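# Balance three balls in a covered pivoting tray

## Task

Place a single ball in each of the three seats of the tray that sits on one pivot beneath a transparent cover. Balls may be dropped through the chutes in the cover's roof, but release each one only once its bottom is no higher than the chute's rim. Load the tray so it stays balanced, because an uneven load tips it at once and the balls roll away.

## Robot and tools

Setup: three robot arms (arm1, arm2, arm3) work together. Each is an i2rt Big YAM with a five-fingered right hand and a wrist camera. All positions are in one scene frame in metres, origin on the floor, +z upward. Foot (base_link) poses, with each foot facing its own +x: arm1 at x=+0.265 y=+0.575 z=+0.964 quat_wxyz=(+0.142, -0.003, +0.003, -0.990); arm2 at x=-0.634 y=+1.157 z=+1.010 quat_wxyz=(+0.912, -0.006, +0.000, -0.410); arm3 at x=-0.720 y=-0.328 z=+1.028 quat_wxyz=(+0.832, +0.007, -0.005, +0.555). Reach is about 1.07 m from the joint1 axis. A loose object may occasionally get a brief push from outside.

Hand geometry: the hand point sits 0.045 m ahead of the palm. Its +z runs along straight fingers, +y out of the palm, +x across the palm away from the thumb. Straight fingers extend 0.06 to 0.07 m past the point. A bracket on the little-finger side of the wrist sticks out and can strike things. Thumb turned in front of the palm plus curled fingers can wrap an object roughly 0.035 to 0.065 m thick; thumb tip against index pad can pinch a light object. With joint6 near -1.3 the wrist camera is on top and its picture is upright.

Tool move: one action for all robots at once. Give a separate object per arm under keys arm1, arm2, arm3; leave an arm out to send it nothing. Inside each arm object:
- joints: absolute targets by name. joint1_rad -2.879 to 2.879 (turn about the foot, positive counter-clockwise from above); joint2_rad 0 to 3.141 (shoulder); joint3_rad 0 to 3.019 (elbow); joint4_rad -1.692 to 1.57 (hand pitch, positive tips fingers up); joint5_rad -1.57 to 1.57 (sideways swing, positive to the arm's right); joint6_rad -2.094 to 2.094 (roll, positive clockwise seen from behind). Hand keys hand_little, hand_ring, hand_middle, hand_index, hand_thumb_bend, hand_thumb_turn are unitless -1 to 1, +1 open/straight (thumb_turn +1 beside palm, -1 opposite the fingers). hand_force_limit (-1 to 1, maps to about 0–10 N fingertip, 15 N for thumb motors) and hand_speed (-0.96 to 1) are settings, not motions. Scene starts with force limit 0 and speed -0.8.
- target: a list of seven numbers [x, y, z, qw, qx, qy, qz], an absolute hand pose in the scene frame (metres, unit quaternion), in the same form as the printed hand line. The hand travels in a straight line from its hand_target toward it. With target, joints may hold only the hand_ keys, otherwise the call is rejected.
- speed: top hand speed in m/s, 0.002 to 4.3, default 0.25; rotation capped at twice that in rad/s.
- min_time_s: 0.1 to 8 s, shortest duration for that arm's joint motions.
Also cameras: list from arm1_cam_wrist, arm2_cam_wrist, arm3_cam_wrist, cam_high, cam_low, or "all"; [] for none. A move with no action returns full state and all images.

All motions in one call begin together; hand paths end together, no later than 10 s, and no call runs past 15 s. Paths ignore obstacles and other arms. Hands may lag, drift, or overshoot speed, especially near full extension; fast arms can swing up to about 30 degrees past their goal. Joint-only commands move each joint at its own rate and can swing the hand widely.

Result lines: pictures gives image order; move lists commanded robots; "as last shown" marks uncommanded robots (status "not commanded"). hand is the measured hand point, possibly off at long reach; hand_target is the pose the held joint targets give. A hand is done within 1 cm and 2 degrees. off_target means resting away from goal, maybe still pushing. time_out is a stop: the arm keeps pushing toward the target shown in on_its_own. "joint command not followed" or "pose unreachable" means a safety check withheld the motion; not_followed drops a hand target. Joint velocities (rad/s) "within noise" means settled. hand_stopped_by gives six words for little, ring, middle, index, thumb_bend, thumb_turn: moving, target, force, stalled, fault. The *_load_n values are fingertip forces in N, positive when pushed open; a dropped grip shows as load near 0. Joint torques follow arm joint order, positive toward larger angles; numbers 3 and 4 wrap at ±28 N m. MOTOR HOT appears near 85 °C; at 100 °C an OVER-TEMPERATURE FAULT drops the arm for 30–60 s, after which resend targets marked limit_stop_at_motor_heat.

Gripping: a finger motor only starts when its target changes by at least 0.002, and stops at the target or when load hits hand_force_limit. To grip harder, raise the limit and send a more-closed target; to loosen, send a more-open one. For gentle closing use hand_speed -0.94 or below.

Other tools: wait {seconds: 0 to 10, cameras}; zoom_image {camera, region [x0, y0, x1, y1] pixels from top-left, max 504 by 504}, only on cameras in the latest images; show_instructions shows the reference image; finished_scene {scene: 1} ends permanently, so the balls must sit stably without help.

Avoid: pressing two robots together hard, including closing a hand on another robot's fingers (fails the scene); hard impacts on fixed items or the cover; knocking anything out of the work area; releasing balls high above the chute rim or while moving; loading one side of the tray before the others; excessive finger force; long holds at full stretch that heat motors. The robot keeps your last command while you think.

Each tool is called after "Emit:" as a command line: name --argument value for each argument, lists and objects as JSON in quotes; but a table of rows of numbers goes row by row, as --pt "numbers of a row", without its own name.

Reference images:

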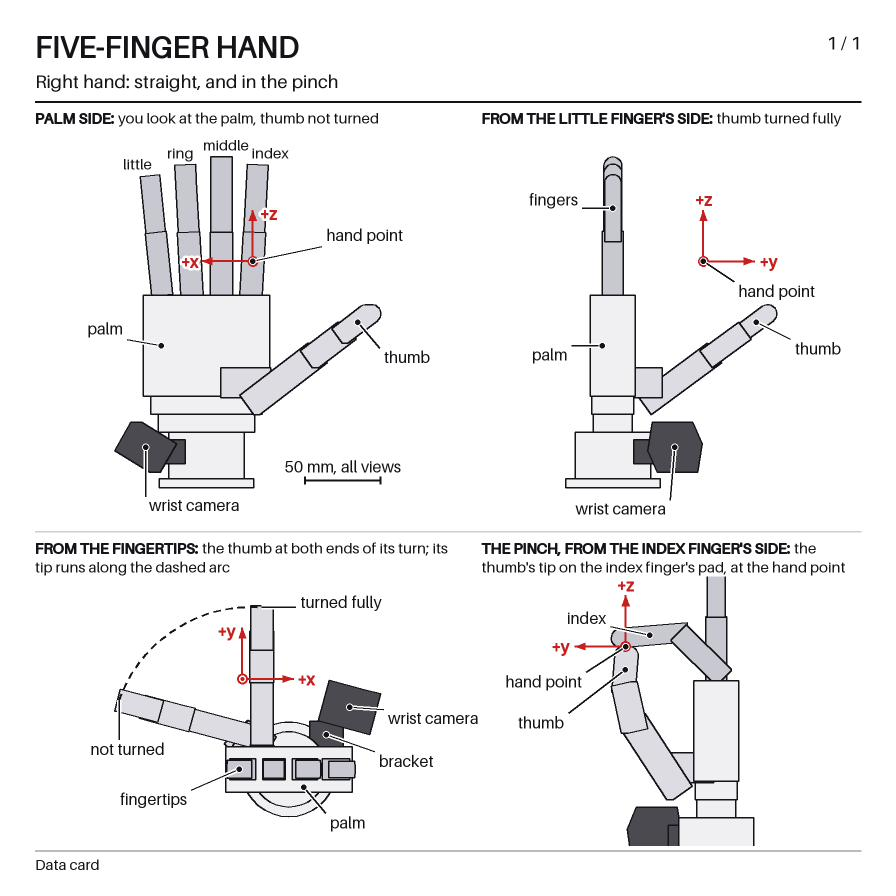

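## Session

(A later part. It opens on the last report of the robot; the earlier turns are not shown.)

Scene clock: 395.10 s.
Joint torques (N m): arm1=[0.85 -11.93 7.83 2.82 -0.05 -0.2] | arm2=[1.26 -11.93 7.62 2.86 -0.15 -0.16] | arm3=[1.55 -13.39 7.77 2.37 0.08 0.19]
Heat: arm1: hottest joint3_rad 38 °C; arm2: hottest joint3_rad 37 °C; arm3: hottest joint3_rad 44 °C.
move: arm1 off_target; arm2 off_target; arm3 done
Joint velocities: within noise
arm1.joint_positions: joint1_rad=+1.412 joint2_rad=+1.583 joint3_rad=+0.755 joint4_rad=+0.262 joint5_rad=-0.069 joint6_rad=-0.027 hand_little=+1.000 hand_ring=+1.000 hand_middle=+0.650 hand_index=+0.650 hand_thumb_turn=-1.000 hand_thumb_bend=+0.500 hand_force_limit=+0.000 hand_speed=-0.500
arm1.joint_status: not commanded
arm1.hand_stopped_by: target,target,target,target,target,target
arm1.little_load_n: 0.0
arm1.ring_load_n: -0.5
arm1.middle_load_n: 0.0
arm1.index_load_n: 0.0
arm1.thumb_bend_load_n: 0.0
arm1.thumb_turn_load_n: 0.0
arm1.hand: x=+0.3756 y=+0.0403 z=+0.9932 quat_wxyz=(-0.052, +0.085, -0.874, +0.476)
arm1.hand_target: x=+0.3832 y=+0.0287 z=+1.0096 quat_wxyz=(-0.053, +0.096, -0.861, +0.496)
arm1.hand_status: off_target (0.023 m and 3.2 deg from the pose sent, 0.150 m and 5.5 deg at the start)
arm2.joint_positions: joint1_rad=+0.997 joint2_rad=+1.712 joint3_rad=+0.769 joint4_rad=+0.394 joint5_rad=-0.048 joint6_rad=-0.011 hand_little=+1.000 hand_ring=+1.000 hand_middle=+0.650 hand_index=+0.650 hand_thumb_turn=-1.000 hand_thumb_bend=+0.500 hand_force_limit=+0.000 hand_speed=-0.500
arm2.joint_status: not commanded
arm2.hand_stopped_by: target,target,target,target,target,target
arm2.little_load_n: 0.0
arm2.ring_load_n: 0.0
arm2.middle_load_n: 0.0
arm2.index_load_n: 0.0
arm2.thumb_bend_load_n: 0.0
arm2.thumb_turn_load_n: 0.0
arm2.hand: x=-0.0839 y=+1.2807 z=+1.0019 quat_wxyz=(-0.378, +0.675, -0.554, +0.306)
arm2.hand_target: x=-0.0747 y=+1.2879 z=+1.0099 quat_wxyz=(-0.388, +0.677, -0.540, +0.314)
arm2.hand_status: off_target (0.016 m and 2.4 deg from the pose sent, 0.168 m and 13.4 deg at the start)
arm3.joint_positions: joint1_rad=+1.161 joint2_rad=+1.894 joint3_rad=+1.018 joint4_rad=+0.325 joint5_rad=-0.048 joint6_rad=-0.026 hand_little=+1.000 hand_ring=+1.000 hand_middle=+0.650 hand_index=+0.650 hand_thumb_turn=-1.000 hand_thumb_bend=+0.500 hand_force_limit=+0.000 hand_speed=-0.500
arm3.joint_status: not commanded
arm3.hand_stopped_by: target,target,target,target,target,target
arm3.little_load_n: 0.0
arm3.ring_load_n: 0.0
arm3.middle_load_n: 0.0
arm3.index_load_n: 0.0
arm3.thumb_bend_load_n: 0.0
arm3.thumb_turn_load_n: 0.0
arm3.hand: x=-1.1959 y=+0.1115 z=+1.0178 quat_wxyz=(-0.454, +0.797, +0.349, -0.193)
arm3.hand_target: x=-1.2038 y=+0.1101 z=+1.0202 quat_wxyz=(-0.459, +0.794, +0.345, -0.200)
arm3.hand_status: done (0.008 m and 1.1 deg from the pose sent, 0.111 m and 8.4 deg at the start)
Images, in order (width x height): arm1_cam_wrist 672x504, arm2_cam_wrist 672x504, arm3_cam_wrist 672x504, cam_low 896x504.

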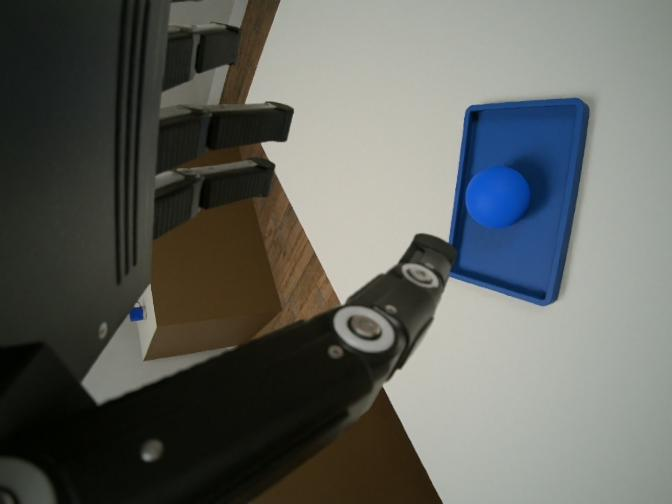

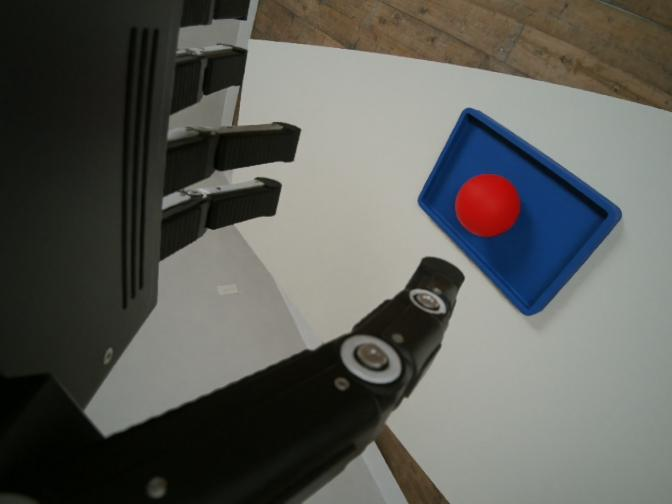

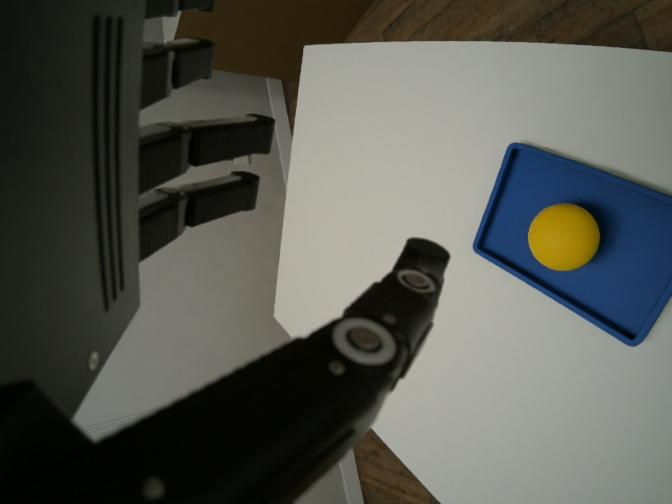

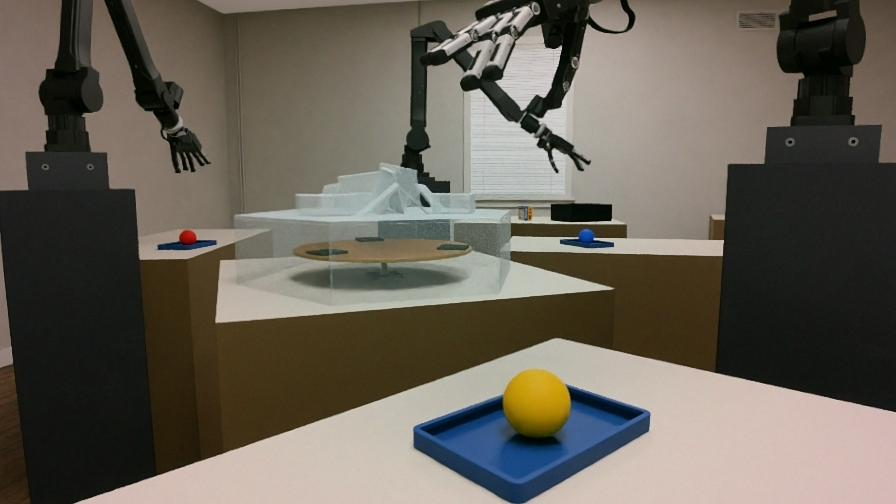

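Emit:
move --arm1 '{"target": [0.443, -0.053, 0.857, 0.0566, -0.098, 0.8605, -0.4968], "joints": {"hand_index": 0.9, "hand_middle": 0.9, "hand_thumb_bend": 0.8}}' --arm2 '{"target": [0.020, 1.368, 0.850, 0.402, -0.6962, 0.5152, -0.2974], "joints": {"hand_index": 0.9, "hand_middle": 0.9, "hand_thumb_bend": 0.8}}' --arm3 '{"target": [-1.253, 0.105, 0.855, 0.4586, -0.7942, -0.3453, 0.1994], "joints": {"hand_index": 0.9, "hand_middle": 0.9, "hand_thumb_bend": 0.8}}' --cameras '[]'

Emit:
wait --seconds 0.5 --cameras '["all"]'

Scene clock: 469.90 s.
Joint torques (N m): arm1=[1.2 -15.56 6.89 2.7 0.19 0.06] | arm2=[1.38 -16.21 7.24 2.69 0.12 -0.04] | arm3=[1.32 -15.09 7.23 2.32 0.1 0.19]
Heat: arm1: hottest joint3_rad 37 °C; arm2: hottest joint3_rad 36 °C; arm3: hottest joint3_rad 40 °C.
move: arm1 off_target; arm2 off_target; arm3 off_target
Joint velocities: within noise
arm1.joint_positions: joint1_rad=+1.507 joint2_rad=+2.105 joint3_rad=+0.977 joint4_rad=+0.560 joint5_rad=-0.010 joint6_rad=-0.007 hand_little=+1.000 hand_ring=+1.000 hand_middle=+0.900 hand_index=+0.900 hand_thumb_turn=-1.000 hand_thumb_bend=+0.800 hand_force_limit=+0.000 hand_speed=-0.500
arm1.joint_status: all done
arm1.hand_stopped_by: target,target,target,target,target,target
arm1.little_load_n: 0.0
arm1.ring_load_n: 0.0
arm1.middle_load_n: 0.0
arm1.index_load_n: 0.0
arm1.thumb_bend_load_n: 0.0
arm1.thumb_turn_load_n: 0.0
arm1.hand: x=+0.4337 y=-0.0322 z=+0.8414 quat_wxyz=(-0.053, +0.104, -0.872, +0.475)
arm1.hand_target: x=+0.4440 y=-0.0509 z=+0.8582 quat_wxyz=(-0.059, +0.101, -0.860, +0.497)
arm1.hand_status: off_target (0.028 m and 3.0 deg from the pose sent, 0.178 m and 3.2 deg at the start)
arm2.joint_positions: joint1_rad=+1.094 joint2_rad=+2.261 joint3_rad=+1.122 joint4_rad=+0.597 joint5_rad=-0.037 joint6_rad=-0.011 hand_little=+1.000 hand_ring=+1.000 hand_middle=+0.900 hand_index=+0.900 hand_thumb_turn=-1.000 hand_thumb_bend=+0.800 hand_force_limit=+0.000 hand_speed=-0.500
arm2.joint_status: all done
arm2.hand_stopped_by: target,target,target,target,target,target
arm2.little_load_n: 0.0
arm2.ring_load_n: 0.0
arm2.middle_load_n: 0.0
arm2.index_load_n: 0.0
arm2.thumb_bend_load_n: 0.0
arm2.thumb_turn_load_n: 0.0
arm2.hand: x=+0.0078 y=+1.3567 z=+0.8471 quat_wxyz=(-0.392, +0.699, -0.522, +0.292)
arm2.hand_target: x=+0.0186 y=+1.3675 z=+0.8502 quat_wxyz=(-0.401, +0.696, -0.515, +0.298)
arm2.hand_status: off_target (0.017 m and 1.6 deg from the pose sent, 0.204 m and 5.8 deg at the start)
arm3.joint_positions: joint1_rad=+1.237 joint2_rad=+2.313 joint3_rad=+1.134 joint4_rad=+0.613 joint5_rad=+0.010 joint6_rad=+0.011 hand_little=+1.000 hand_ring=+1.000 hand_middle=+0.900 hand_index=+0.900 hand_thumb_turn=-1.000 hand_thumb_bend=+0.800 hand_force_limit=+0.000 hand_speed=-0.500
arm3.joint_status: all done
arm3.hand_stopped_by: target,target,target,target,target,target
arm3.little_load_n: 0.0
arm3.ring_load_n: 0.0
arm3.middle_load_n: 0.0
arm3.index_load_n: -0.5
arm3.thumb_bend_load_n: 0.0
arm3.thumb_turn_load_n: -0.5
arm3.hand: x=-1.2381 y=+0.0978 z=+0.8504 quat_wxyz=(-0.447, +0.799, +0.354, -0.192)
arm3.hand_target: x=-1.2519 y=+0.1029 z=+0.8552 quat_wxyz=(-0.457, +0.794, +0.347, -0.201)
arm3.hand_status: off_target (0.017 m and 2.0 deg from the pose sent, 0.173 m and 1.1 deg at the start)

Scene clock: 470.40 s.
Joint torques (N m): arm1=[1.03 -17.44 6.8 2.77 0.22 0.04] | arm2=[1.26 -16.38 7.24 2.67 0.13 -0.04] | arm3=[1.32 -15.09 7.24 2.33 0.1 0.19]
Heat: arm1: hottest joint3_rad 37 °C; arm2: hottest joint3_rad 36 °C; arm3: hottest joint3_rad 40 °C.
Joint velocities: within noise
arm1.joint_positions: joint1_rad=+1.507 joint2_rad=+2.105 joint3_rad=+0.977 joint4_rad=+0.560 joint5_rad=-0.010 joint6_rad=-0.007 hand_little=+1.000 hand_ring=+1.000 hand_middle=+0.900 hand_index=+0.900 hand_thumb_turn=-1.000 hand_thumb_bend=+0.800 hand_force_limit=+0.000 hand_speed=-0.500
arm1.joint_status: all done
arm1.hand_stopped_by: target,target,target,target,target,target
arm1.little_load_n: 0.0
arm1.ring_load_n: 0.0
arm1.middle_load_n: 0.0
arm1.index_load_n: 0.0
arm1.thumb_bend_load_n: 0.0
arm1.thumb_turn_load_n: 0.0
arm1.hand: x=+0.4337 y=-0.0322 z=+0.8414 quat_wxyz=(-0.053, +0.104, -0.872, +0.475)
arm1.hand_target: x=+0.4440 y=-0.0509 z=+0.8582 quat_wxyz=(-0.059, +0.101, -0.860, +0.497)
arm1.hand_status: off_target (0.028 m and 3.0 deg from the pose sent, 0.178 m and 3.2 deg at the start)
arm2.joint_positions: joint1_rad=+1.094 joint2_rad=+2.261 joint3_rad=+1.122 joint4_rad=+0.597 joint5_rad=-0.037 joint6_rad=-0.011 hand_little=+1.000 hand_ring=+1.000 hand_middle=+0.900 hand_index=+0.900 hand_thumb_turn=-1.000 hand_thumb_bend=+0.800 hand_force_limit=+0.000 hand_speed=-0.500
arm2.joint_status: all done
arm2.hand_stopped_by: target,target,target,target,target,target
arm2.little_load_n: 0.0
arm2.ring_load_n: 0.0
arm2.middle_load_n: 0.0
arm2.index_load_n: 0.0
arm2.thumb_bend_load_n: 0.0
arm2.thumb_turn_load_n: 0.0
arm2.hand: x=+0.0078 y=+1.3567 z=+0.8471 quat_wxyz=(-0.392, +0.699, -0.522, +0.292)
arm2.hand_target: x=+0.0186 y=+1.3675 z=+0.8502 quat_wxyz=(-0.401, +0.696, -0.515, +0.298)
arm2.hand_status: off_target (0.017 m and 1.6 deg from the pose sent, 0.204 m and 5.8 deg at the start)
arm3.joint_positions: joint1_rad=+1.237 joint2_rad=+2.313 joint3_rad=+1.134 joint4_rad=+0.613 joint5_rad=+0.010 joint6_rad=+0.011 hand_little=+1.000 hand_ring=+1.000 hand_middle=+0.900 hand_index=+0.900 hand_thumb_turn=-1.000 hand_thumb_bend=+0.800 hand_force_limit=+0.000 hand_speed=-0.500
arm3.joint_status: all done
arm3.hand_stopped_by: target,target,target,target,target,target
arm3.little_load_n: 0.0
arm3.ring_load_n: 0.0
arm3.middle_load_n: 0.0
arm3.index_load_n: -0.5
arm3.thumb_bend_load_n: 0.0
arm3.thumb_turn_load_n: 0.0
arm3.hand: x=-1.2381 y=+0.0978 z=+0.8504 quat_wxyz=(-0.447, +0.799, +0.354, -0.192)
arm3.hand_target: x=-1.2519 y=+0.1029 z=+0.8552 quat_wxyz=(-0.457, +0.794, +0.347, -0.201)
arm3.hand_status: off_target (0.017 m and 2.0 deg from the pose sent, 0.173 m and 1.1 deg at the start)
wait: 0.50 s; at rest by 0.27 s
pictures: arm1_cam_wrist, arm2_cam_wrist, arm3_cam_wrist, cam_high, cam_low
Images, in order (width x height): arm1_cam_wrist 672x504, arm2_cam_wrist 672x504, arm3_cam_wrist 672x504, cam_high 896x504, cam_low 896x504.

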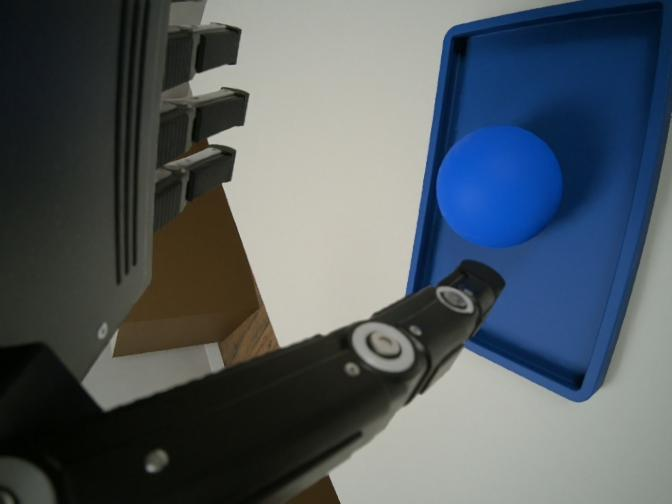

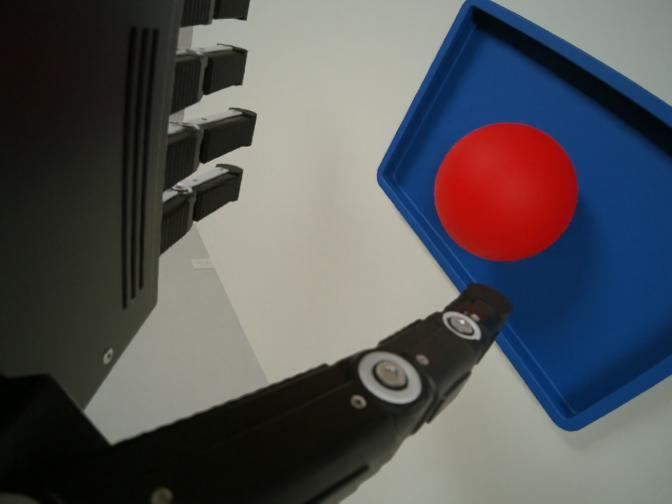

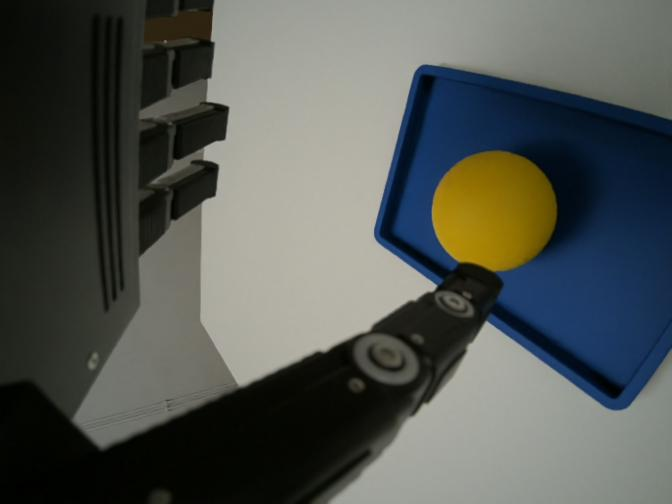

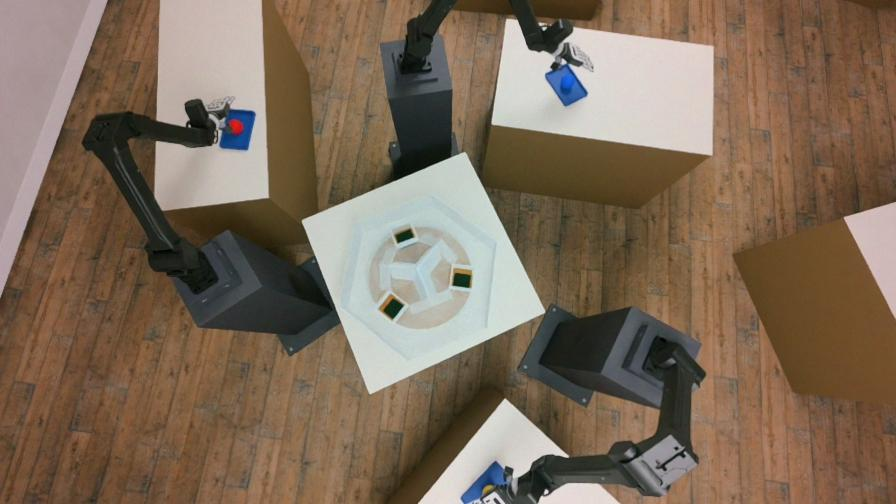

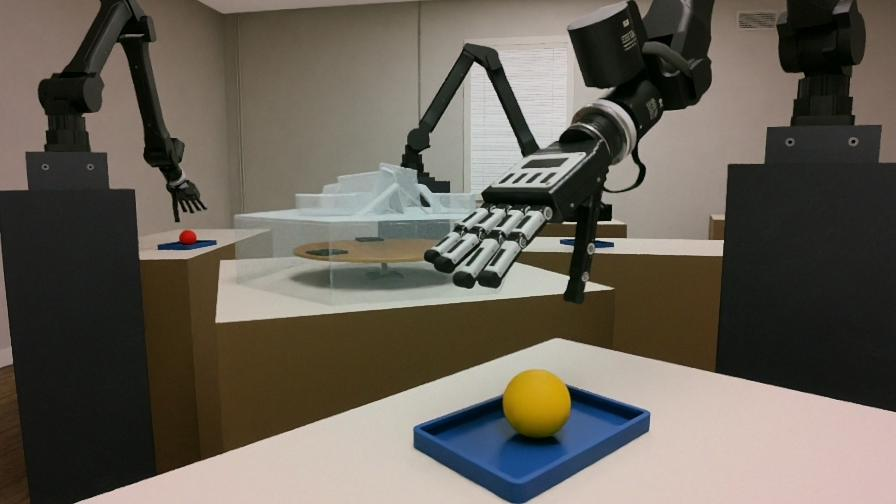

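Emit:
move --arm1 '{"target": [0.4275, -0.049, 0.8136, 0.0566, -0.098, 0.8605, -0.4968], "speed": 0.12}' --arm2 '{"target": [0.005, 1.345, 0.826, 0.402, -0.6962, 0.5152, -0.2974], "speed": 0.12}' --arm3 '{"target": [-1.243, 0.101, 0.8126, 0.4586, -0.7942, -0.3453, 0.1994], "speed": 0.12}' --cameras '[]'

Emit:
wait --seconds 0.4 --cameras '["arm1_cam_wrist", "arm2_cam_wrist", "arm3_cam_wrist", "cam_low"]'

Scene clock: 548.63 s.
Joint torques (N m): arm1=[-0.56 -15.97 6.04 2.73 -0.02 -0.1] | arm2=[-0.5 -15.62 3.66 2.93 -0.19 -0.17] | arm3=[0.97 -15.38 6.27 2.33 0.1 0.18]
Heat: arm1: hottest joint3_rad 38 °C; arm2: hottest joint3_rad 36 °C; arm3: hottest joint2_rad 41 °C.
move: arm1 off_target; arm2 off_target; arm3 off_target
Joint velocities: within noise
arm1.joint_positions: joint1_rad=+1.500 joint2_rad=+2.211 joint3_rad=+0.985 joint4_rad=+0.661 joint5_rad=-0.022 joint6_rad=-0.007 hand_little=+1.000 hand_ring=+1.000 hand_middle=+0.900 hand_index=+0.900 hand_thumb_turn=-1.000 hand_thumb_bend=+0.800 hand_force_limit=+0.000 hand_speed=-0.500
arm1.joint_status: not commanded
arm1.hand_stopped_by: target,target,target,target,target,target
arm1.little_load_n: 0.0
arm1.ring_load_n: 0.0
arm1.middle_load_n: 0.0
arm1.index_load_n: 0.0
arm1.thumb_bend_load_n: 0.0
arm1.thumb_turn_load_n: 0.0
arm1.hand: x=+0.4300 y=-0.0279 z=+0.7996 quat_wxyz=(-0.057, +0.103, -0.872, +0.476)
arm1.hand_target: x=+0.4277 y=-0.0482 z=+0.8141 quat_wxyz=(-0.057, +0.098, -0.860, +0.497)
arm1.hand_status: off_target (0.025 m and 2.8 deg from the pose sent, 0.033 m and 3.0 deg at the start)
arm2.joint_positions: joint1_rad=+1.087 joint2_rad=+2.292 joint3_rad=+1.117 joint4_rad=+0.672 joint5_rad=-0.060 joint6_rad=-0.011 hand_little=+1.000 hand_ring=+1.000 hand_middle=+0.900 hand_index=+0.900 hand_thumb_turn=-1.000 hand_thumb_bend=+0.800 hand_force_limit=+0.000 hand_speed=-0.500
arm2.joint_status: not commanded
arm2.hand_stopped_by: target,target,target,target,target,target
arm2.little_load_n: 0.0
arm2.ring_load_n: 0.0
arm2.middle_load_n: 0.0
arm2.index_load_n: 0.0
arm2.thumb_bend_load_n: 0.0
arm2.thumb_turn_load_n: 0.0
arm2.hand: x=+0.0096 y=+1.3574 z=+0.8410 quat_wxyz=(-0.410, +0.693, -0.513, +0.296)
arm2.hand_target: x=+0.0043 y=+1.3459 z=+0.8262 quat_wxyz=(-0.402, +0.696, -0.515, +0.297)
arm2.hand_status: off_target (0.020 m and 1.0 deg from the pose sent, 0.024 m and 1.6 deg at the start)
arm3.joint_positions: joint1_rad=+1.237 joint2_rad=+2.411 joint3_rad=+1.149 joint4_rad=+0.699 joint5_rad=+0.012 joint6_rad=+0.011 hand_little=+1.000 hand_ring=+1.000 hand_middle=+0.900 hand_index=+0.900 hand_thumb_turn=-1.000 hand_thumb_bend=+0.800 hand_force_limit=+0.000 hand_speed=-0.500
arm3.joint_status: not commanded
arm3.hand_stopped_by: target,target,target,target,target,target
arm3.little_load_n: 0.0
arm3.ring_load_n: 0.0
arm3.middle_load_n: 0.0
arm3.index_load_n: 0.0
arm3.thumb_bend_load_n: -0.5
arm3.thumb_turn_load_n: 0.0
arm3.hand: x=-1.2321 y=+0.0936 z=+0.8089 quat_wxyz=(-0.448, +0.799, +0.353, -0.192)
arm3.hand_target: x=-1.2426 y=+0.1006 z=+0.8132 quat_wxyz=(-0.459, +0.794, +0.345, -0.200)
arm3.hand_status: off_target (0.014 m and 1.8 deg from the pose sent, 0.038 m and 2.0 deg at the start)

Scene clock: 549.03 s.
Joint torques (N m): arm1=[-0.15 -16.85 5.97 2.85 -0.03 -0.12] | arm2=[-0.62 -15.56 3.71 2.95 -0.19 -0.17] | arm3=[0.91 -15.38 6.28 2.32 0.1 0.18]
Heat: arm1: hottest joint3_rad 38 °C; arm2: hottest joint3_rad 36 °C; arm3: hottest joint2_rad 41 °C.
Joint velocities: within noise
arm1.joint_positions: joint1_rad=+1.500 joint2_rad=+2.211 joint3_rad=+0.985 joint4_rad=+0.661 joint5_rad=-0.022 joint6_rad=-0.007 hand_little=+1.000 hand_ring=+1.000 hand_middle=+0.900 hand_index=+0.900 hand_thumb_turn=-1.000 hand_thumb_bend=+0.800 hand_force_limit=+0.000 hand_speed=-0.500
arm1.joint_status: not commanded
arm1.hand_stopped_by: target,target,target,target,target,target
arm1.little_load_n: 0.0
arm1.ring_load_n: 0.0
arm1.middle_load_n: -0.5
arm1.index_load_n: 0.0
arm1.thumb_bend_load_n: -0.5
arm1.thumb_turn_load_n: 0.0
arm1.hand: x=+0.4300 y=-0.0279 z=+0.7996 quat_wxyz=(-0.057, +0.103, -0.872, +0.476)
arm1.hand_target: x=+0.4277 y=-0.0482 z=+0.8141 quat_wxyz=(-0.057, +0.098, -0.860, +0.497)
arm1.hand_status: off_target (0.025 m and 2.8 deg from the pose sent, 0.033 m and 3.0 deg at the start)
arm2.joint_positions: joint1_rad=+1.087 joint2_rad=+2.292 joint3_rad=+1.117 joint4_rad=+0.672 joint5_rad=-0.060 joint6_rad=-0.011 hand_little=+1.000 hand_ring=+1.000 hand_middle=+0.900 hand_index=+0.900 hand_thumb_turn=-1.000 hand_thumb_bend=+0.800 hand_force_limit=+0.000 hand_speed=-0.500
arm2.joint_status: not commanded
arm2.hand_stopped_by: target,target,target,target,target,target
arm2.little_load_n: 0.0
arm2.ring_load_n: 0.0
arm2.middle_load_n: 0.0
arm2.index_load_n: 0.0
arm2.thumb_bend_load_n: 0.0
arm2.thumb_turn_load_n: 0.0
arm2.hand: x=+0.0096 y=+1.3574 z=+0.8410 quat_wxyz=(-0.410, +0.693, -0.513, +0.296)
arm2.hand_target: x=+0.0043 y=+1.3459 z=+0.8262 quat_wxyz=(-0.402, +0.696, -0.515, +0.297)
arm2.hand_status: off_target (0.020 m and 1.0 deg from the pose sent, 0.024 m and 1.6 deg at the start)
arm3.joint_positions: joint1_rad=+1.237 joint2_rad=+2.411 joint3_rad=+1.149 joint4_rad=+0.699 joint5_rad=+0.012 joint6_rad=+0.011 hand_little=+1.000 hand_ring=+1.000 hand_middle=+0.900 hand_index=+0.900 hand_thumb_turn=-1.000 hand_thumb_bend=+0.800 hand_force_limit=+0.000 hand_speed=-0.500
arm3.joint_status: not commanded
arm3.hand_stopped_by: target,target,target,target,target,target
arm3.little_load_n: 0.0
arm3.ring_load_n: 0.0
arm3.middle_load_n: 0.0
arm3.index_load_n: -0.5
arm3.thumb_bend_load_n: 0.0
arm3.thumb_turn_load_n: 0.0
arm3.hand: x=-1.2321 y=+0.0936 z=+0.8089 quat_wxyz=(-0.448, +0.799, +0.353, -0.192)
arm3.hand_target: x=-1.2426 y=+0.1006 z=+0.8132 quat_wxyz=(-0.459, +0.794, +0.345, -0.200)
arm3.hand_status: off_target (0.014 m and 1.8 deg from the pose sent, 0.038 m and 2.0 deg at the start)
wait: 0.40 s; at rest by 0.27 s
Images, in order (width x height): arm1_cam_wrist 672x504, arm2_cam_wrist 672x504, arm3_cam_wrist 672x504, cam_low 896x504.

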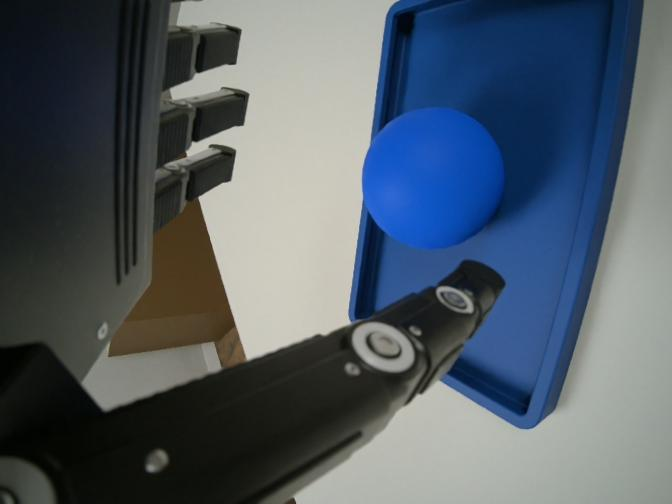

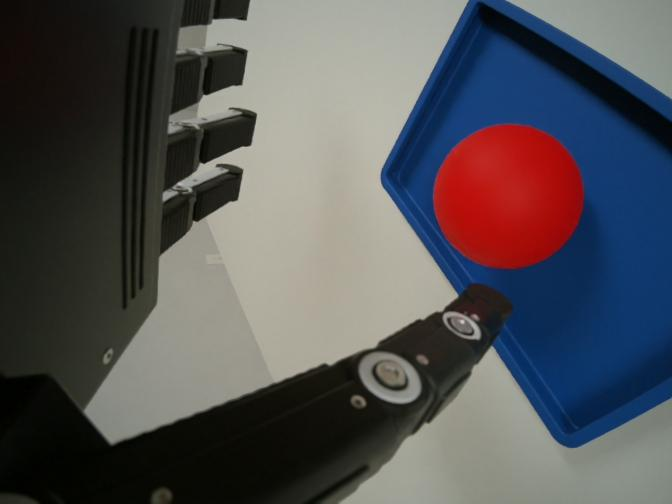

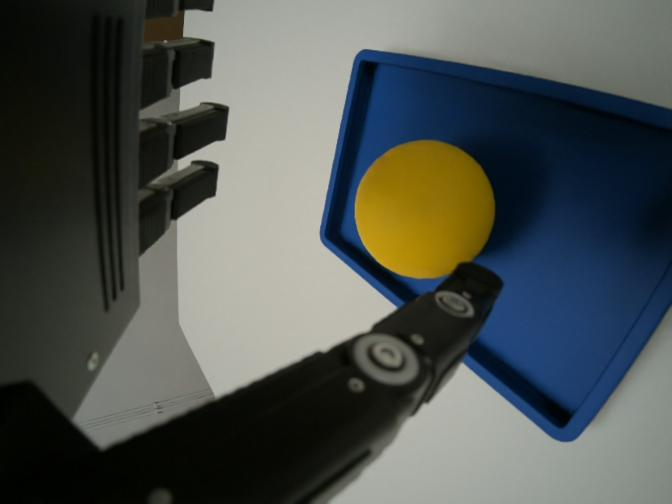

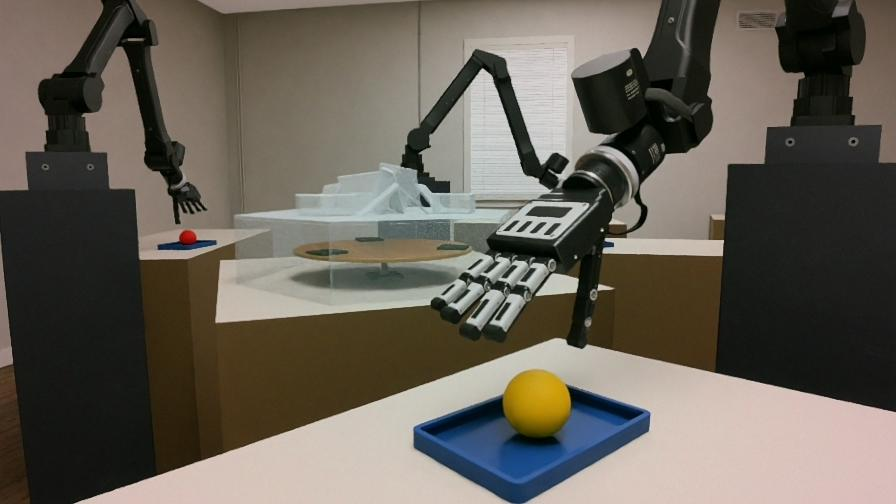

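Emit:
move --arm1 '{"target": [0.4117, -0.047, 0.7825, 0.0566, -0.098, 0.8605, -0.4968], "speed": 0.12}' --arm2 '{"target": [-0.003, 1.333, 0.795, 0.402, -0.6962, 0.5152, -0.2974], "speed": 0.12}' --arm3 '{"target": [-1.2336, 0.098, 0.784, 0.4586, -0.7942, -0.3453, 0.1994], "speed": 0.12}' --cameras '[]'

Emit:
wait --seconds 0.3 --cameras '["arm1_cam_wrist", "arm2_cam_wrist", "arm3_cam_wrist", "cam_low"]'

Scene clock: 583.57 s.
Joint torques (N m): arm1=[-0.5 -16.38 5.71 2.86 -0.06 -0.16] | arm2=[-0.62 -15.79 3.33 2.92 -0.18 -0.16] | arm3=[0.44 -15.09 5.71 2.35 -0.06 0.14]
Heat: arm1: hottest joint3_rad 37 °C; arm2: hottest joint2_rad 35 °C; arm3: hottest joint2_rad 41 °C.
move: arm1 off_target; arm2 off_target; arm3 off_target
Joint velocities: within noise
arm1.joint_positions: joint1_rad=+1.466 joint2_rad=+2.286 joint3_rad=+0.997 joint4_rad=+0.727 joint5_rad=-0.039 joint6_rad=-0.008 hand_little=+1.000 hand_ring=+1.000 hand_middle=+0.900 hand_index=+0.900 hand_thumb_turn=-1.000 hand_thumb_bend=+0.800 hand_force_limit=+0.000 hand_speed=-0.500
arm1.joint_status: not commanded
arm1.hand_stopped_by: target,target,target,target,target,target
arm1.little_load_n: 0.0
arm1.ring_load_n: 0.0
arm1.middle_load_n: 0.0
arm1.index_load_n: 0.0
arm1.thumb_bend_load_n: 0.0
arm1.thumb_turn_load_n: 0.0
arm1.hand: x=+0.4117 y=-0.0287 z=+0.7714 quat_wxyz=(-0.056, +0.093, -0.872, +0.477)
arm1.hand_target: x=+0.4093 y=-0.0467 z=+0.7821 quat_wxyz=(-0.053, +0.095, -0.861, +0.497)
arm1.hand_status: off_target (0.021 m and 2.7 deg from the pose sent, 0.032 m and 2.8 deg at the start)
arm2.joint_positions: joint1_rad=+1.066 joint2_rad=+2.367 joint3_rad=+1.113 joint4_rad=+0.742 joint5_rad=-0.077 joint6_rad=-0.021 hand_little=+1.000 hand_ring=+1.000 hand_middle=+0.900 hand_index=+0.900 hand_thumb_turn=-1.000 hand_thumb_bend=+0.800 hand_force_limit=+0.000 hand_speed=-0.500
arm2.joint_status: not commanded
arm2.hand_stopped_by: target,target,target,target,target,target
arm2.little_load_n: 0.0
arm2.ring_load_n: 0.0
arm2.middle_load_n: 0.0
arm2.index_load_n: 0.0
arm2.thumb_bend_load_n: 0.0
arm2.thumb_turn_load_n: 0.0
arm2.hand: x=-0.0004 y=+1.3427 z=+0.8055 quat_wxyz=(-0.407, +0.694, -0.516, +0.294)
arm2.hand_target: x=-0.0034 y=+1.3326 z=+0.7956 quat_wxyz=(-0.402, +0.696, -0.516, +0.297)
arm2.hand_status: off_target (0.015 m and 0.7 deg from the pose sent, 0.054 m and 1.0 deg at the start)
arm3.joint_positions: joint1_rad=+1.237 joint2_rad=+2.474 joint3_rad=+1.157 joint4_rad=+0.756 joint5_rad=+0.010 joint6_rad=+0.011 hand_little=+1.000 hand_ring=+1.000 hand_middle=+0.900 hand_index=+0.900 hand_thumb_turn=-1.000 hand_thumb_bend=+0.800 hand_force_limit=+0.000 hand_speed=-0.500
arm3.joint_status: not commanded
arm3.hand_stopped_by: target,target,target,target,target,target
arm3.little_load_n: 0.0
arm3.ring_load_n: -0.5
arm3.middle_load_n: -0.5
arm3.index_load_n: 0.0
arm3.thumb_bend_load_n: 0.0
arm3.thumb_turn_load_n: 0.0
arm3.hand: x=-1.2264 y=+0.0885 z=+0.7823 quat_wxyz=(-0.449, +0.798, +0.353, -0.193)
arm3.hand_target: x=-1.2327 y=+0.0971 z=+0.7837 quat_wxyz=(-0.458, +0.795, +0.346, -0.199)
arm3.hand_status: off_target (0.012 m and 1.7 deg from the pose sent, 0.025 m and 1.8 deg at the start)

Scene clock: 583.87 s.
Joint torques (N m): arm1=[0.32 -15.85 5.64 2.76 0.05 -0.15] | arm2=[-0.5 -15.91 3.3 2.96 -0.18 -0.17] | arm3=[0.44 -15.09 5.72 2.35 -0.06 0.13]
Heat: arm1: hottest joint3_rad 37 °C; arm2: hottest joint2_rad 35 °C; arm3: hottest joint2_rad 41 °C.
Joint velocities: within noise
arm1.joint_positions: joint1_rad=+1.467 joint2_rad=+2.286 joint3_rad=+0.997 joint4_rad=+0.727 joint5_rad=-0.040 joint6_rad=-0.008 hand_little=+1.000 hand_ring=+1.000 hand_middle=+0.900 hand_index=+0.900 hand_thumb_turn=-1.000 hand_thumb_bend=+0.800 hand_force_limit=+0.000 hand_speed=-0.500
arm1.joint_status: not commanded
arm1.hand_stopped_by: target,target,target,target,target,target
arm1.little_load_n: 0.0
arm1.ring_load_n: 0.0
arm1.middle_load_n: 0.0
arm1.index_load_n: 0.0
arm1.thumb_bend_load_n: 0.5
arm1.thumb_turn_load_n: 0.0
arm1.hand: x=+0.4129 y=-0.0283 z=+0.7715 quat_wxyz=(-0.057, +0.094, -0.872, +0.477)
arm1.hand_target: x=+0.4103 y=-0.0464 z=+0.7821 quat_wxyz=(-0.054, +0.096, -0.861, +0.496)
arm1.hand_status: off_target (0.022 m and 2.6 deg from the pose sent, 0.032 m and 2.8 deg at the start)
arm2.joint_positions: joint1_rad=+1.066 joint2_rad=+2.367 joint3_rad=+1.113 joint4_rad=+0.742 joint5_rad=-0.077 joint6_rad=-0.021 hand_little=+1.000 hand_ring=+1.000 hand_middle=+0.900 hand_index=+0.900 hand_thumb_turn=-1.000 hand_thumb_bend=+0.800 hand_force_limit=+0.000 hand_speed=-0.500
arm2.joint_status: not commanded
arm2.hand_stopped_by: target,target,target,target,target,target
arm2.little_load_n: 0.0
arm2.ring_load_n: 0.0
arm2.middle_load_n: 0.0
arm2.index_load_n: 0.0
arm2.thumb_bend_load_n: 0.0
arm2.thumb_turn_load_n: 0.0
arm2.hand: x=-0.0004 y=+1.3427 z=+0.8055 quat_wxyz=(-0.407, +0.694, -0.516, +0.294)
arm2.hand_target: x=-0.0034 y=+1.3326 z=+0.7956 quat_wxyz=(-0.402, +0.696, -0.516, +0.297)
arm2.hand_status: off_target (0.015 m and 0.7 deg from the pose sent, 0.054 m and 1.0 deg at the start)
arm3.joint_positions: joint1_rad=+1.237 joint2_rad=+2.474 joint3_rad=+1.157 joint4_rad=+0.756 joint5_rad=+0.010 joint6_rad=+0.011 hand_little=+1.000 hand_ring=+1.000 hand_middle=+0.900 hand_index=+0.900 hand_thumb_turn=-1.000 hand_thumb_bend=+0.800 hand_force_limit=+0.000 hand_speed=-0.500
arm3.joint_status: not commanded
arm3.hand_stopped_by: target,target,target,target,target,target
arm3.little_load_n: 0.0
arm3.ring_load_n: -0.5
arm3.middle_load_n: 0.0
arm3.index_load_n: 0.0
arm3.thumb_bend_load_n: 0.0
arm3.thumb_turn_load_n: 0.0
arm3.hand: x=-1.2264 y=+0.0885 z=+0.7823 quat_wxyz=(-0.449, +0.798, +0.353, -0.193)
arm3.hand_target: x=-1.2327 y=+0.0971 z=+0.7837 quat_wxyz=(-0.458, +0.795, +0.346, -0.199)
arm3.hand_status: off_target (0.012 m and 1.7 deg from the pose sent, 0.025 m and 1.8 deg at the start)
wait: 0.30 s; no rest
Images, in order (width x height): arm1_cam_wrist 672x504, arm2_cam_wrist 672x504, arm3_cam_wrist 672x504, cam_low 896x504.

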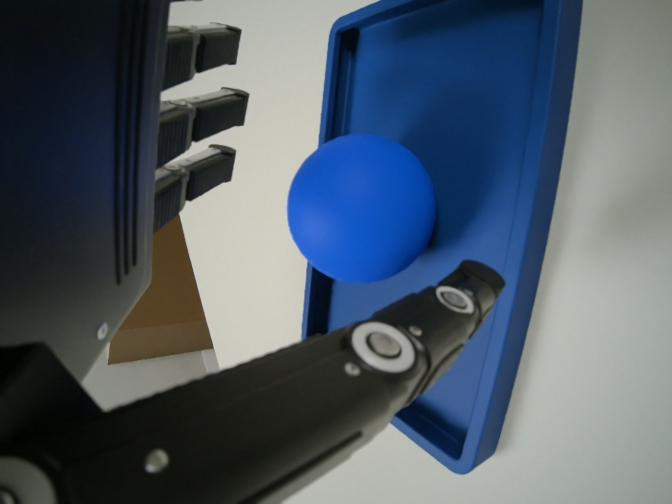

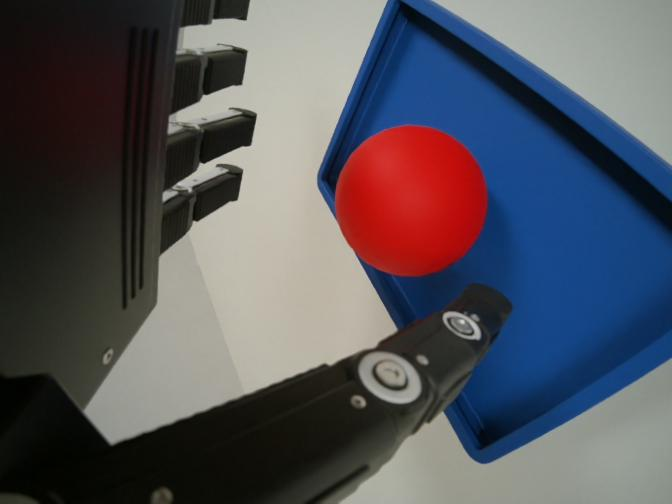

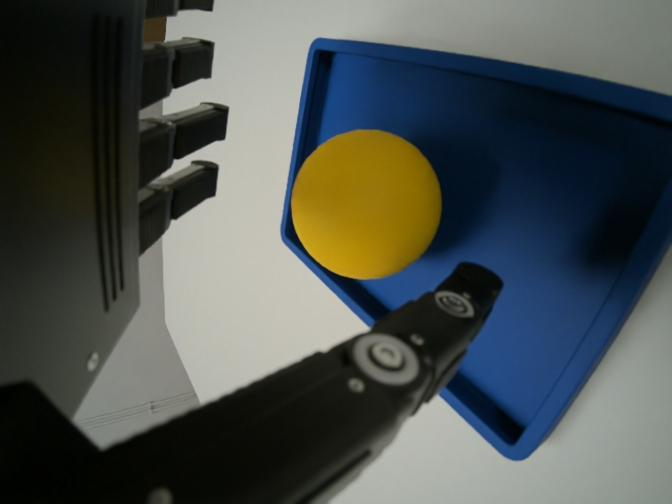

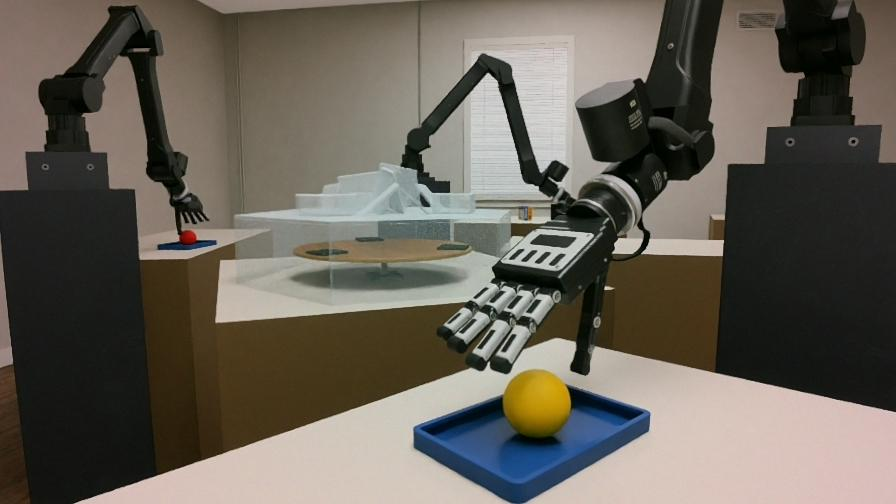

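Emit:
move --arm1 '{"target": [0.4095, -0.045, 0.777, 0.0566, -0.098, 0.8605, -0.4968], "speed": 0.1}' --arm2 '{"target": [-0.0104, 1.3215, 0.778, 0.402, -0.6962, 0.5152, -0.2974], "speed": 0.1}' --arm3 '{"target": [-1.2295, 0.098, 0.778, 0.4586, -0.7942, -0.3453, 0.1994], "speed": 0.1}' --cameras '[]'

Emit:
move --arm1 '{"joints": {"hand_index": 0.4, "hand_middle": 0.4, "hand_thumb_bend": 0.6, "hand_force_limit": -0.6, "hand_speed": -0.85}}' --arm2 '{"joints": {"hand_index": 0.55, "hand_middle": 0.55, "hand_thumb_bend": 0.7, "hand_force_limit": -0.6, "hand_speed": -0.85}}' --arm3 '{"joints": {"hand_index": 0.4, "hand_middle": 0.4, "hand_thumb_bend": 0.6, "hand_force_limit": -0.6, "hand_speed": -0.85}}' --cameras '["all"]'

Scene clock: 618.37 s.
Joint torques (N m): arm1=[-0.79 -15.15 5.48 2.8 -0.08 -0.16] | arm2=[-0.5 -15.56 2.81 2.92 -0.19 -0.17] | arm3=[0.03 -14.51 5.67 2.37 -0.06 0.11]
Heat: arm1: hottest joint3_rad 36 °C; arm2: hottest joint2_rad 35 °C; arm3: hottest joint2_rad 40 °C.
move: arm1 off_target; arm2 off_target; arm3 off_target
Joint velocities: within noise
arm1.joint_positions: joint1_rad=+1.467 joint2_rad=+2.287 joint3_rad=+0.997 joint4_rad=+0.739 joint5_rad=-0.048 joint6_rad=-0.011 hand_little=+1.000 hand_ring=+1.000 hand_middle=+0.900 hand_index=+0.900 hand_thumb_turn=-1.000 hand_thumb_bend=+0.800 hand_force_limit=+0.000 hand_speed=-0.500
arm1.joint_status: not commanded
arm1.hand_stopped_by: target,target,target,target,target,target
arm1.little_load_n: 0.0
arm1.ring_load_n: 0.0
arm1.middle_load_n: 0.0
arm1.index_load_n: 0.0
arm1.thumb_bend_load_n: 0.0
arm1.thumb_turn_load_n: 0.0
arm1.hand: x=+0.4145 y=-0.0297 z=+0.7730 quat_wxyz=(-0.060, +0.097, -0.869, +0.482)
arm1.hand_target: x=+0.4092 y=-0.0447 z=+0.7774 quat_wxyz=(-0.056, +0.098, -0.861, +0.496)
arm1.hand_status: off_target (0.017 m and 2.0 deg from the pose sent, 0.018 m and 2.6 deg at the start)
arm2.joint_positions: joint1_rad=+1.049 joint2_rad=+2.401 joint3_rad=+1.107 joint4_rad=+0.787 joint5_rad=-0.094 joint6_rad=-0.031 hand_little=+1.000 hand_ring=+1.000 hand_middle=+0.900 hand_index=+0.900 hand_thumb_turn=-1.000 hand_thumb_bend=+0.800 hand_force_limit=+0.000 hand_speed=-0.500
arm2.joint_status: not commanded
arm2.hand_stopped_by: target,target,target,target,target,target
arm2.little_load_n: 0.0
arm2.ring_load_n: 0.0
arm2.middle_load_n: 0.0
arm2.index_load_n: 0.0
arm2.thumb_bend_load_n: 0.0
arm2.thumb_turn_load_n: 0.0
arm2.hand: x=-0.0052 y=+1.3329 z=+0.7913 quat_wxyz=(-0.409, +0.694, -0.514, +0.296)
arm2.hand_target: x=-0.0112 y=+1.3223 z=+0.7785 quat_wxyz=(-0.402, +0.697, -0.515, +0.297)
arm2.hand_status: off_target (0.018 m and 0.9 deg from the pose sent, 0.036 m and 0.7 deg at the start)
arm3.joint_positions: joint1_rad=+1.237 joint2_rad=+2.480 joint3_rad=+1.157 joint4_rad=+0.771 joint5_rad=+0.005 joint6_rad=+0.011 hand_little=+1.000 hand_ring=+1.000 hand_middle=+0.900 hand_index=+0.900 hand_thumb_turn=-1.000 hand_thumb_bend=+0.800 hand_force_limit=+0.000 hand_speed=-0.500
arm3.joint_status: not commanded
arm3.hand_stopped_by: target,target,target,target,target,target
arm3.little_load_n: 0.0
arm3.ring_load_n: 0.0
arm3.middle_load_n: 0.0
arm3.index_load_n: 0.0
arm3.thumb_bend_load_n: 0.0
arm3.thumb_turn_load_n: 0.0
arm3.hand: x=-1.2273 y=+0.0882 z=+0.7815 quat_wxyz=(-0.451, +0.796, +0.353, -0.196)
arm3.hand_target: x=-1.2292 y=+0.0975 z=+0.7778 quat_wxyz=(-0.458, +0.794, +0.346, -0.200)
arm3.hand_status: off_target (0.011 m and 1.3 deg from the pose sent, 0.011 m and 1.7 deg at the start)

Scene clock: 620.03 s.
Joint torques (N m): arm1=[-0.97 -15.44 5.35 2.7 -0.02 -0.13] | arm2=[-0.56 -15.56 2.77 2.95 -0.19 -0.16] | arm3=[0.03 -14.51 5.59 2.29 -0.06 0.11]
Heat: arm1: hottest joint3_rad 36 °C; arm2: hottest joint2_rad 35 °C; arm3: hottest joint2_rad 40 °C.
move: arm1 done; arm2 done; arm3 done
Joint velocities: within noise
arm1.joint_positions: joint1_rad=+1.467 joint2_rad=+2.287 joint3_rad=+0.999 joint4_rad=+0.742 joint5_rad=-0.048 joint6_rad=-0.013 hand_little=+1.000 hand_ring=+1.000 hand_middle=+0.400 hand_index=+0.400 hand_thumb_turn=-1.000 hand_thumb_bend=+0.600 hand_force_limit=-0.600 hand_speed=-0.850
arm1.joint_status: all done
arm1.hand_stopped_by: target,target,target,target,target,target
arm1.little_load_n: 0.0
arm1.ring_load_n: 0.0
arm1.middle_load_n: 0.0
arm1.index_load_n: 0.0
arm1.thumb_bend_load_n: 0.0
arm1.thumb_turn_load_n: 0.0
arm1.hand: x=+0.4147 y=-0.0311 z=+0.7740 quat_wxyz=(-0.059, +0.098, -0.868, +0.484)
arm1.hand_target: x=+0.4092 y=-0.0452 z=+0.7777 quat_wxyz=(-0.056, +0.098, -0.860, +0.497)
arm1.hand_status: not commanded
arm2.joint_positions: joint1_rad=+1.049 joint2_rad=+2.401 joint3_rad=+1.107 joint4_rad=+0.787 joint5_rad=-0.094 joint6_rad=-0.031 hand_little=+1.000 hand_ring=+1.000 hand_middle=+0.550 hand_index=+0.550 hand_thumb_turn=-1.000 hand_thumb_bend=+0.700 hand_force_limit=-0.600 hand_speed=-0.850
arm2.joint_status: all done
arm2.hand_stopped_by: target,target,target,target,target,target
arm2.little_load_n: 0.0
arm2.ring_load_n: 0.0
arm2.middle_load_n: 0.0
arm2.index_load_n: 0.0
arm2.thumb_bend_load_n: 0.0
arm2.thumb_turn_load_n: 0.0
arm2.hand: x=-0.0052 y=+1.3329 z=+0.7913 quat_wxyz=(-0.409, +0.694, -0.514, +0.296)
arm2.hand_target: x=-0.0112 y=+1.3223 z=+0.7785 quat_wxyz=(-0.402, +0.697, -0.515, +0.297)
arm2.hand_status: not commanded
arm3.joint_positions: joint1_rad=+1.237 joint2_rad=+2.480 joint3_rad=+1.158 joint4_rad=+0.774 joint5_rad=+0.005 joint6_rad=+0.011 hand_little=+1.000 hand_ring=+1.000 hand_middle=+0.400 hand_index=+0.400 hand_thumb_turn=-1.000 hand_thumb_bend=+0.600 hand_force_limit=-0.600 hand_speed=-0.850
arm3.joint_status: all done
arm3.hand_stopped_by: target,target,target,target,target,target
arm3.little_load_n: -0.5
arm3.ring_load_n: 0.0
arm3.middle_load_n: 0.0
arm3.index_load_n: 0.0
arm3.thumb_bend_load_n: 0.0
arm3.thumb_turn_load_n: 0.0
arm3.hand: x=-1.2284 y=+0.0891 z=+0.7826 quat_wxyz=(-0.453, +0.795, +0.353, -0.197)
arm3.hand_target: x=-1.2294 y=+0.0977 z=+0.7781 quat_wxyz=(-0.459, +0.794, +0.345, -0.200)
arm3.hand_status: not commanded
pictures: arm1_cam_wrist, arm2_cam_wrist, arm3_cam_wrist, cam_high, cam_low
Images, in order (width x height): arm1_cam_wrist 672x504, arm2_cam_wrist 672x504, arm3_cam_wrist 672x504, cam_high 896x504, cam_low 896x504.

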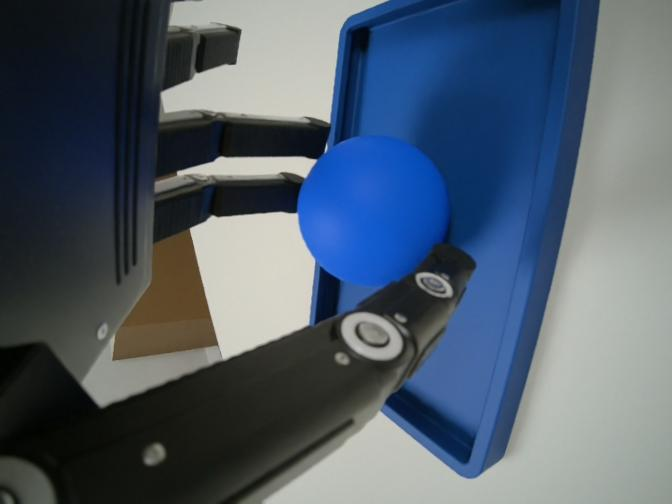

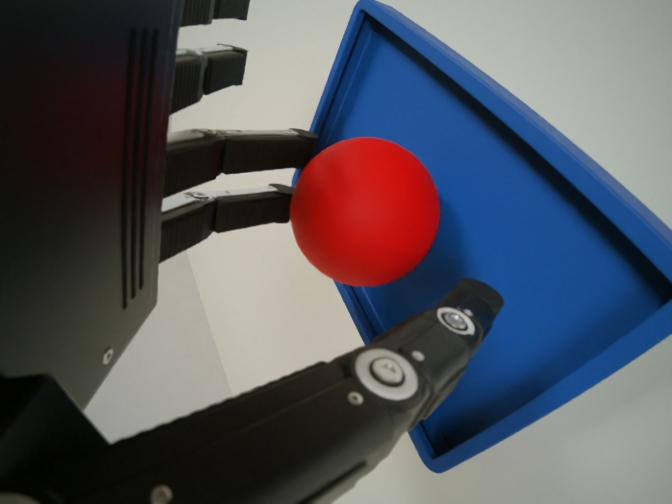

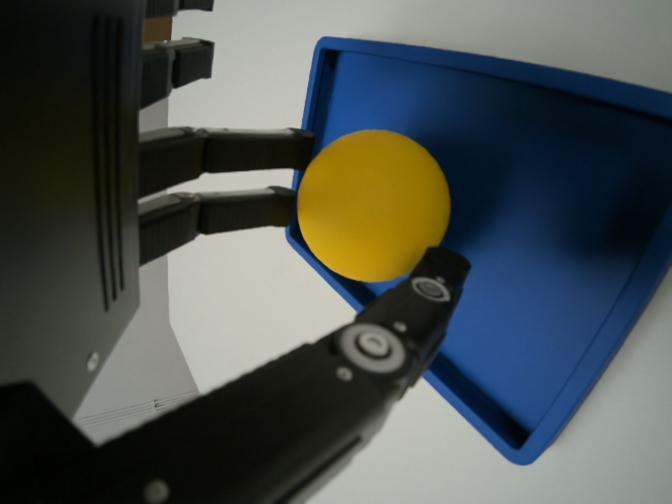

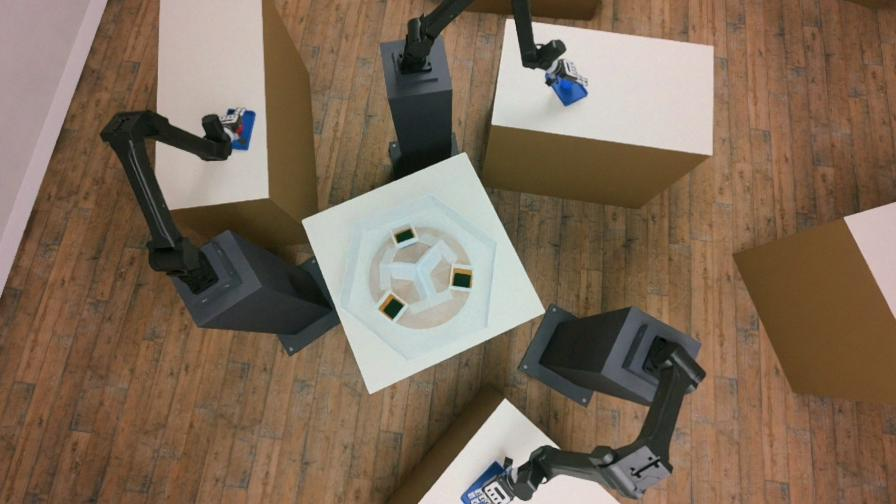

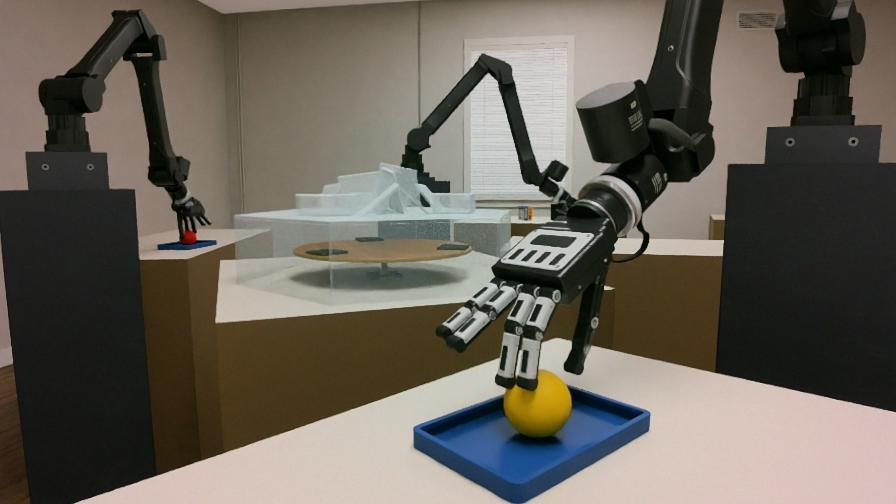

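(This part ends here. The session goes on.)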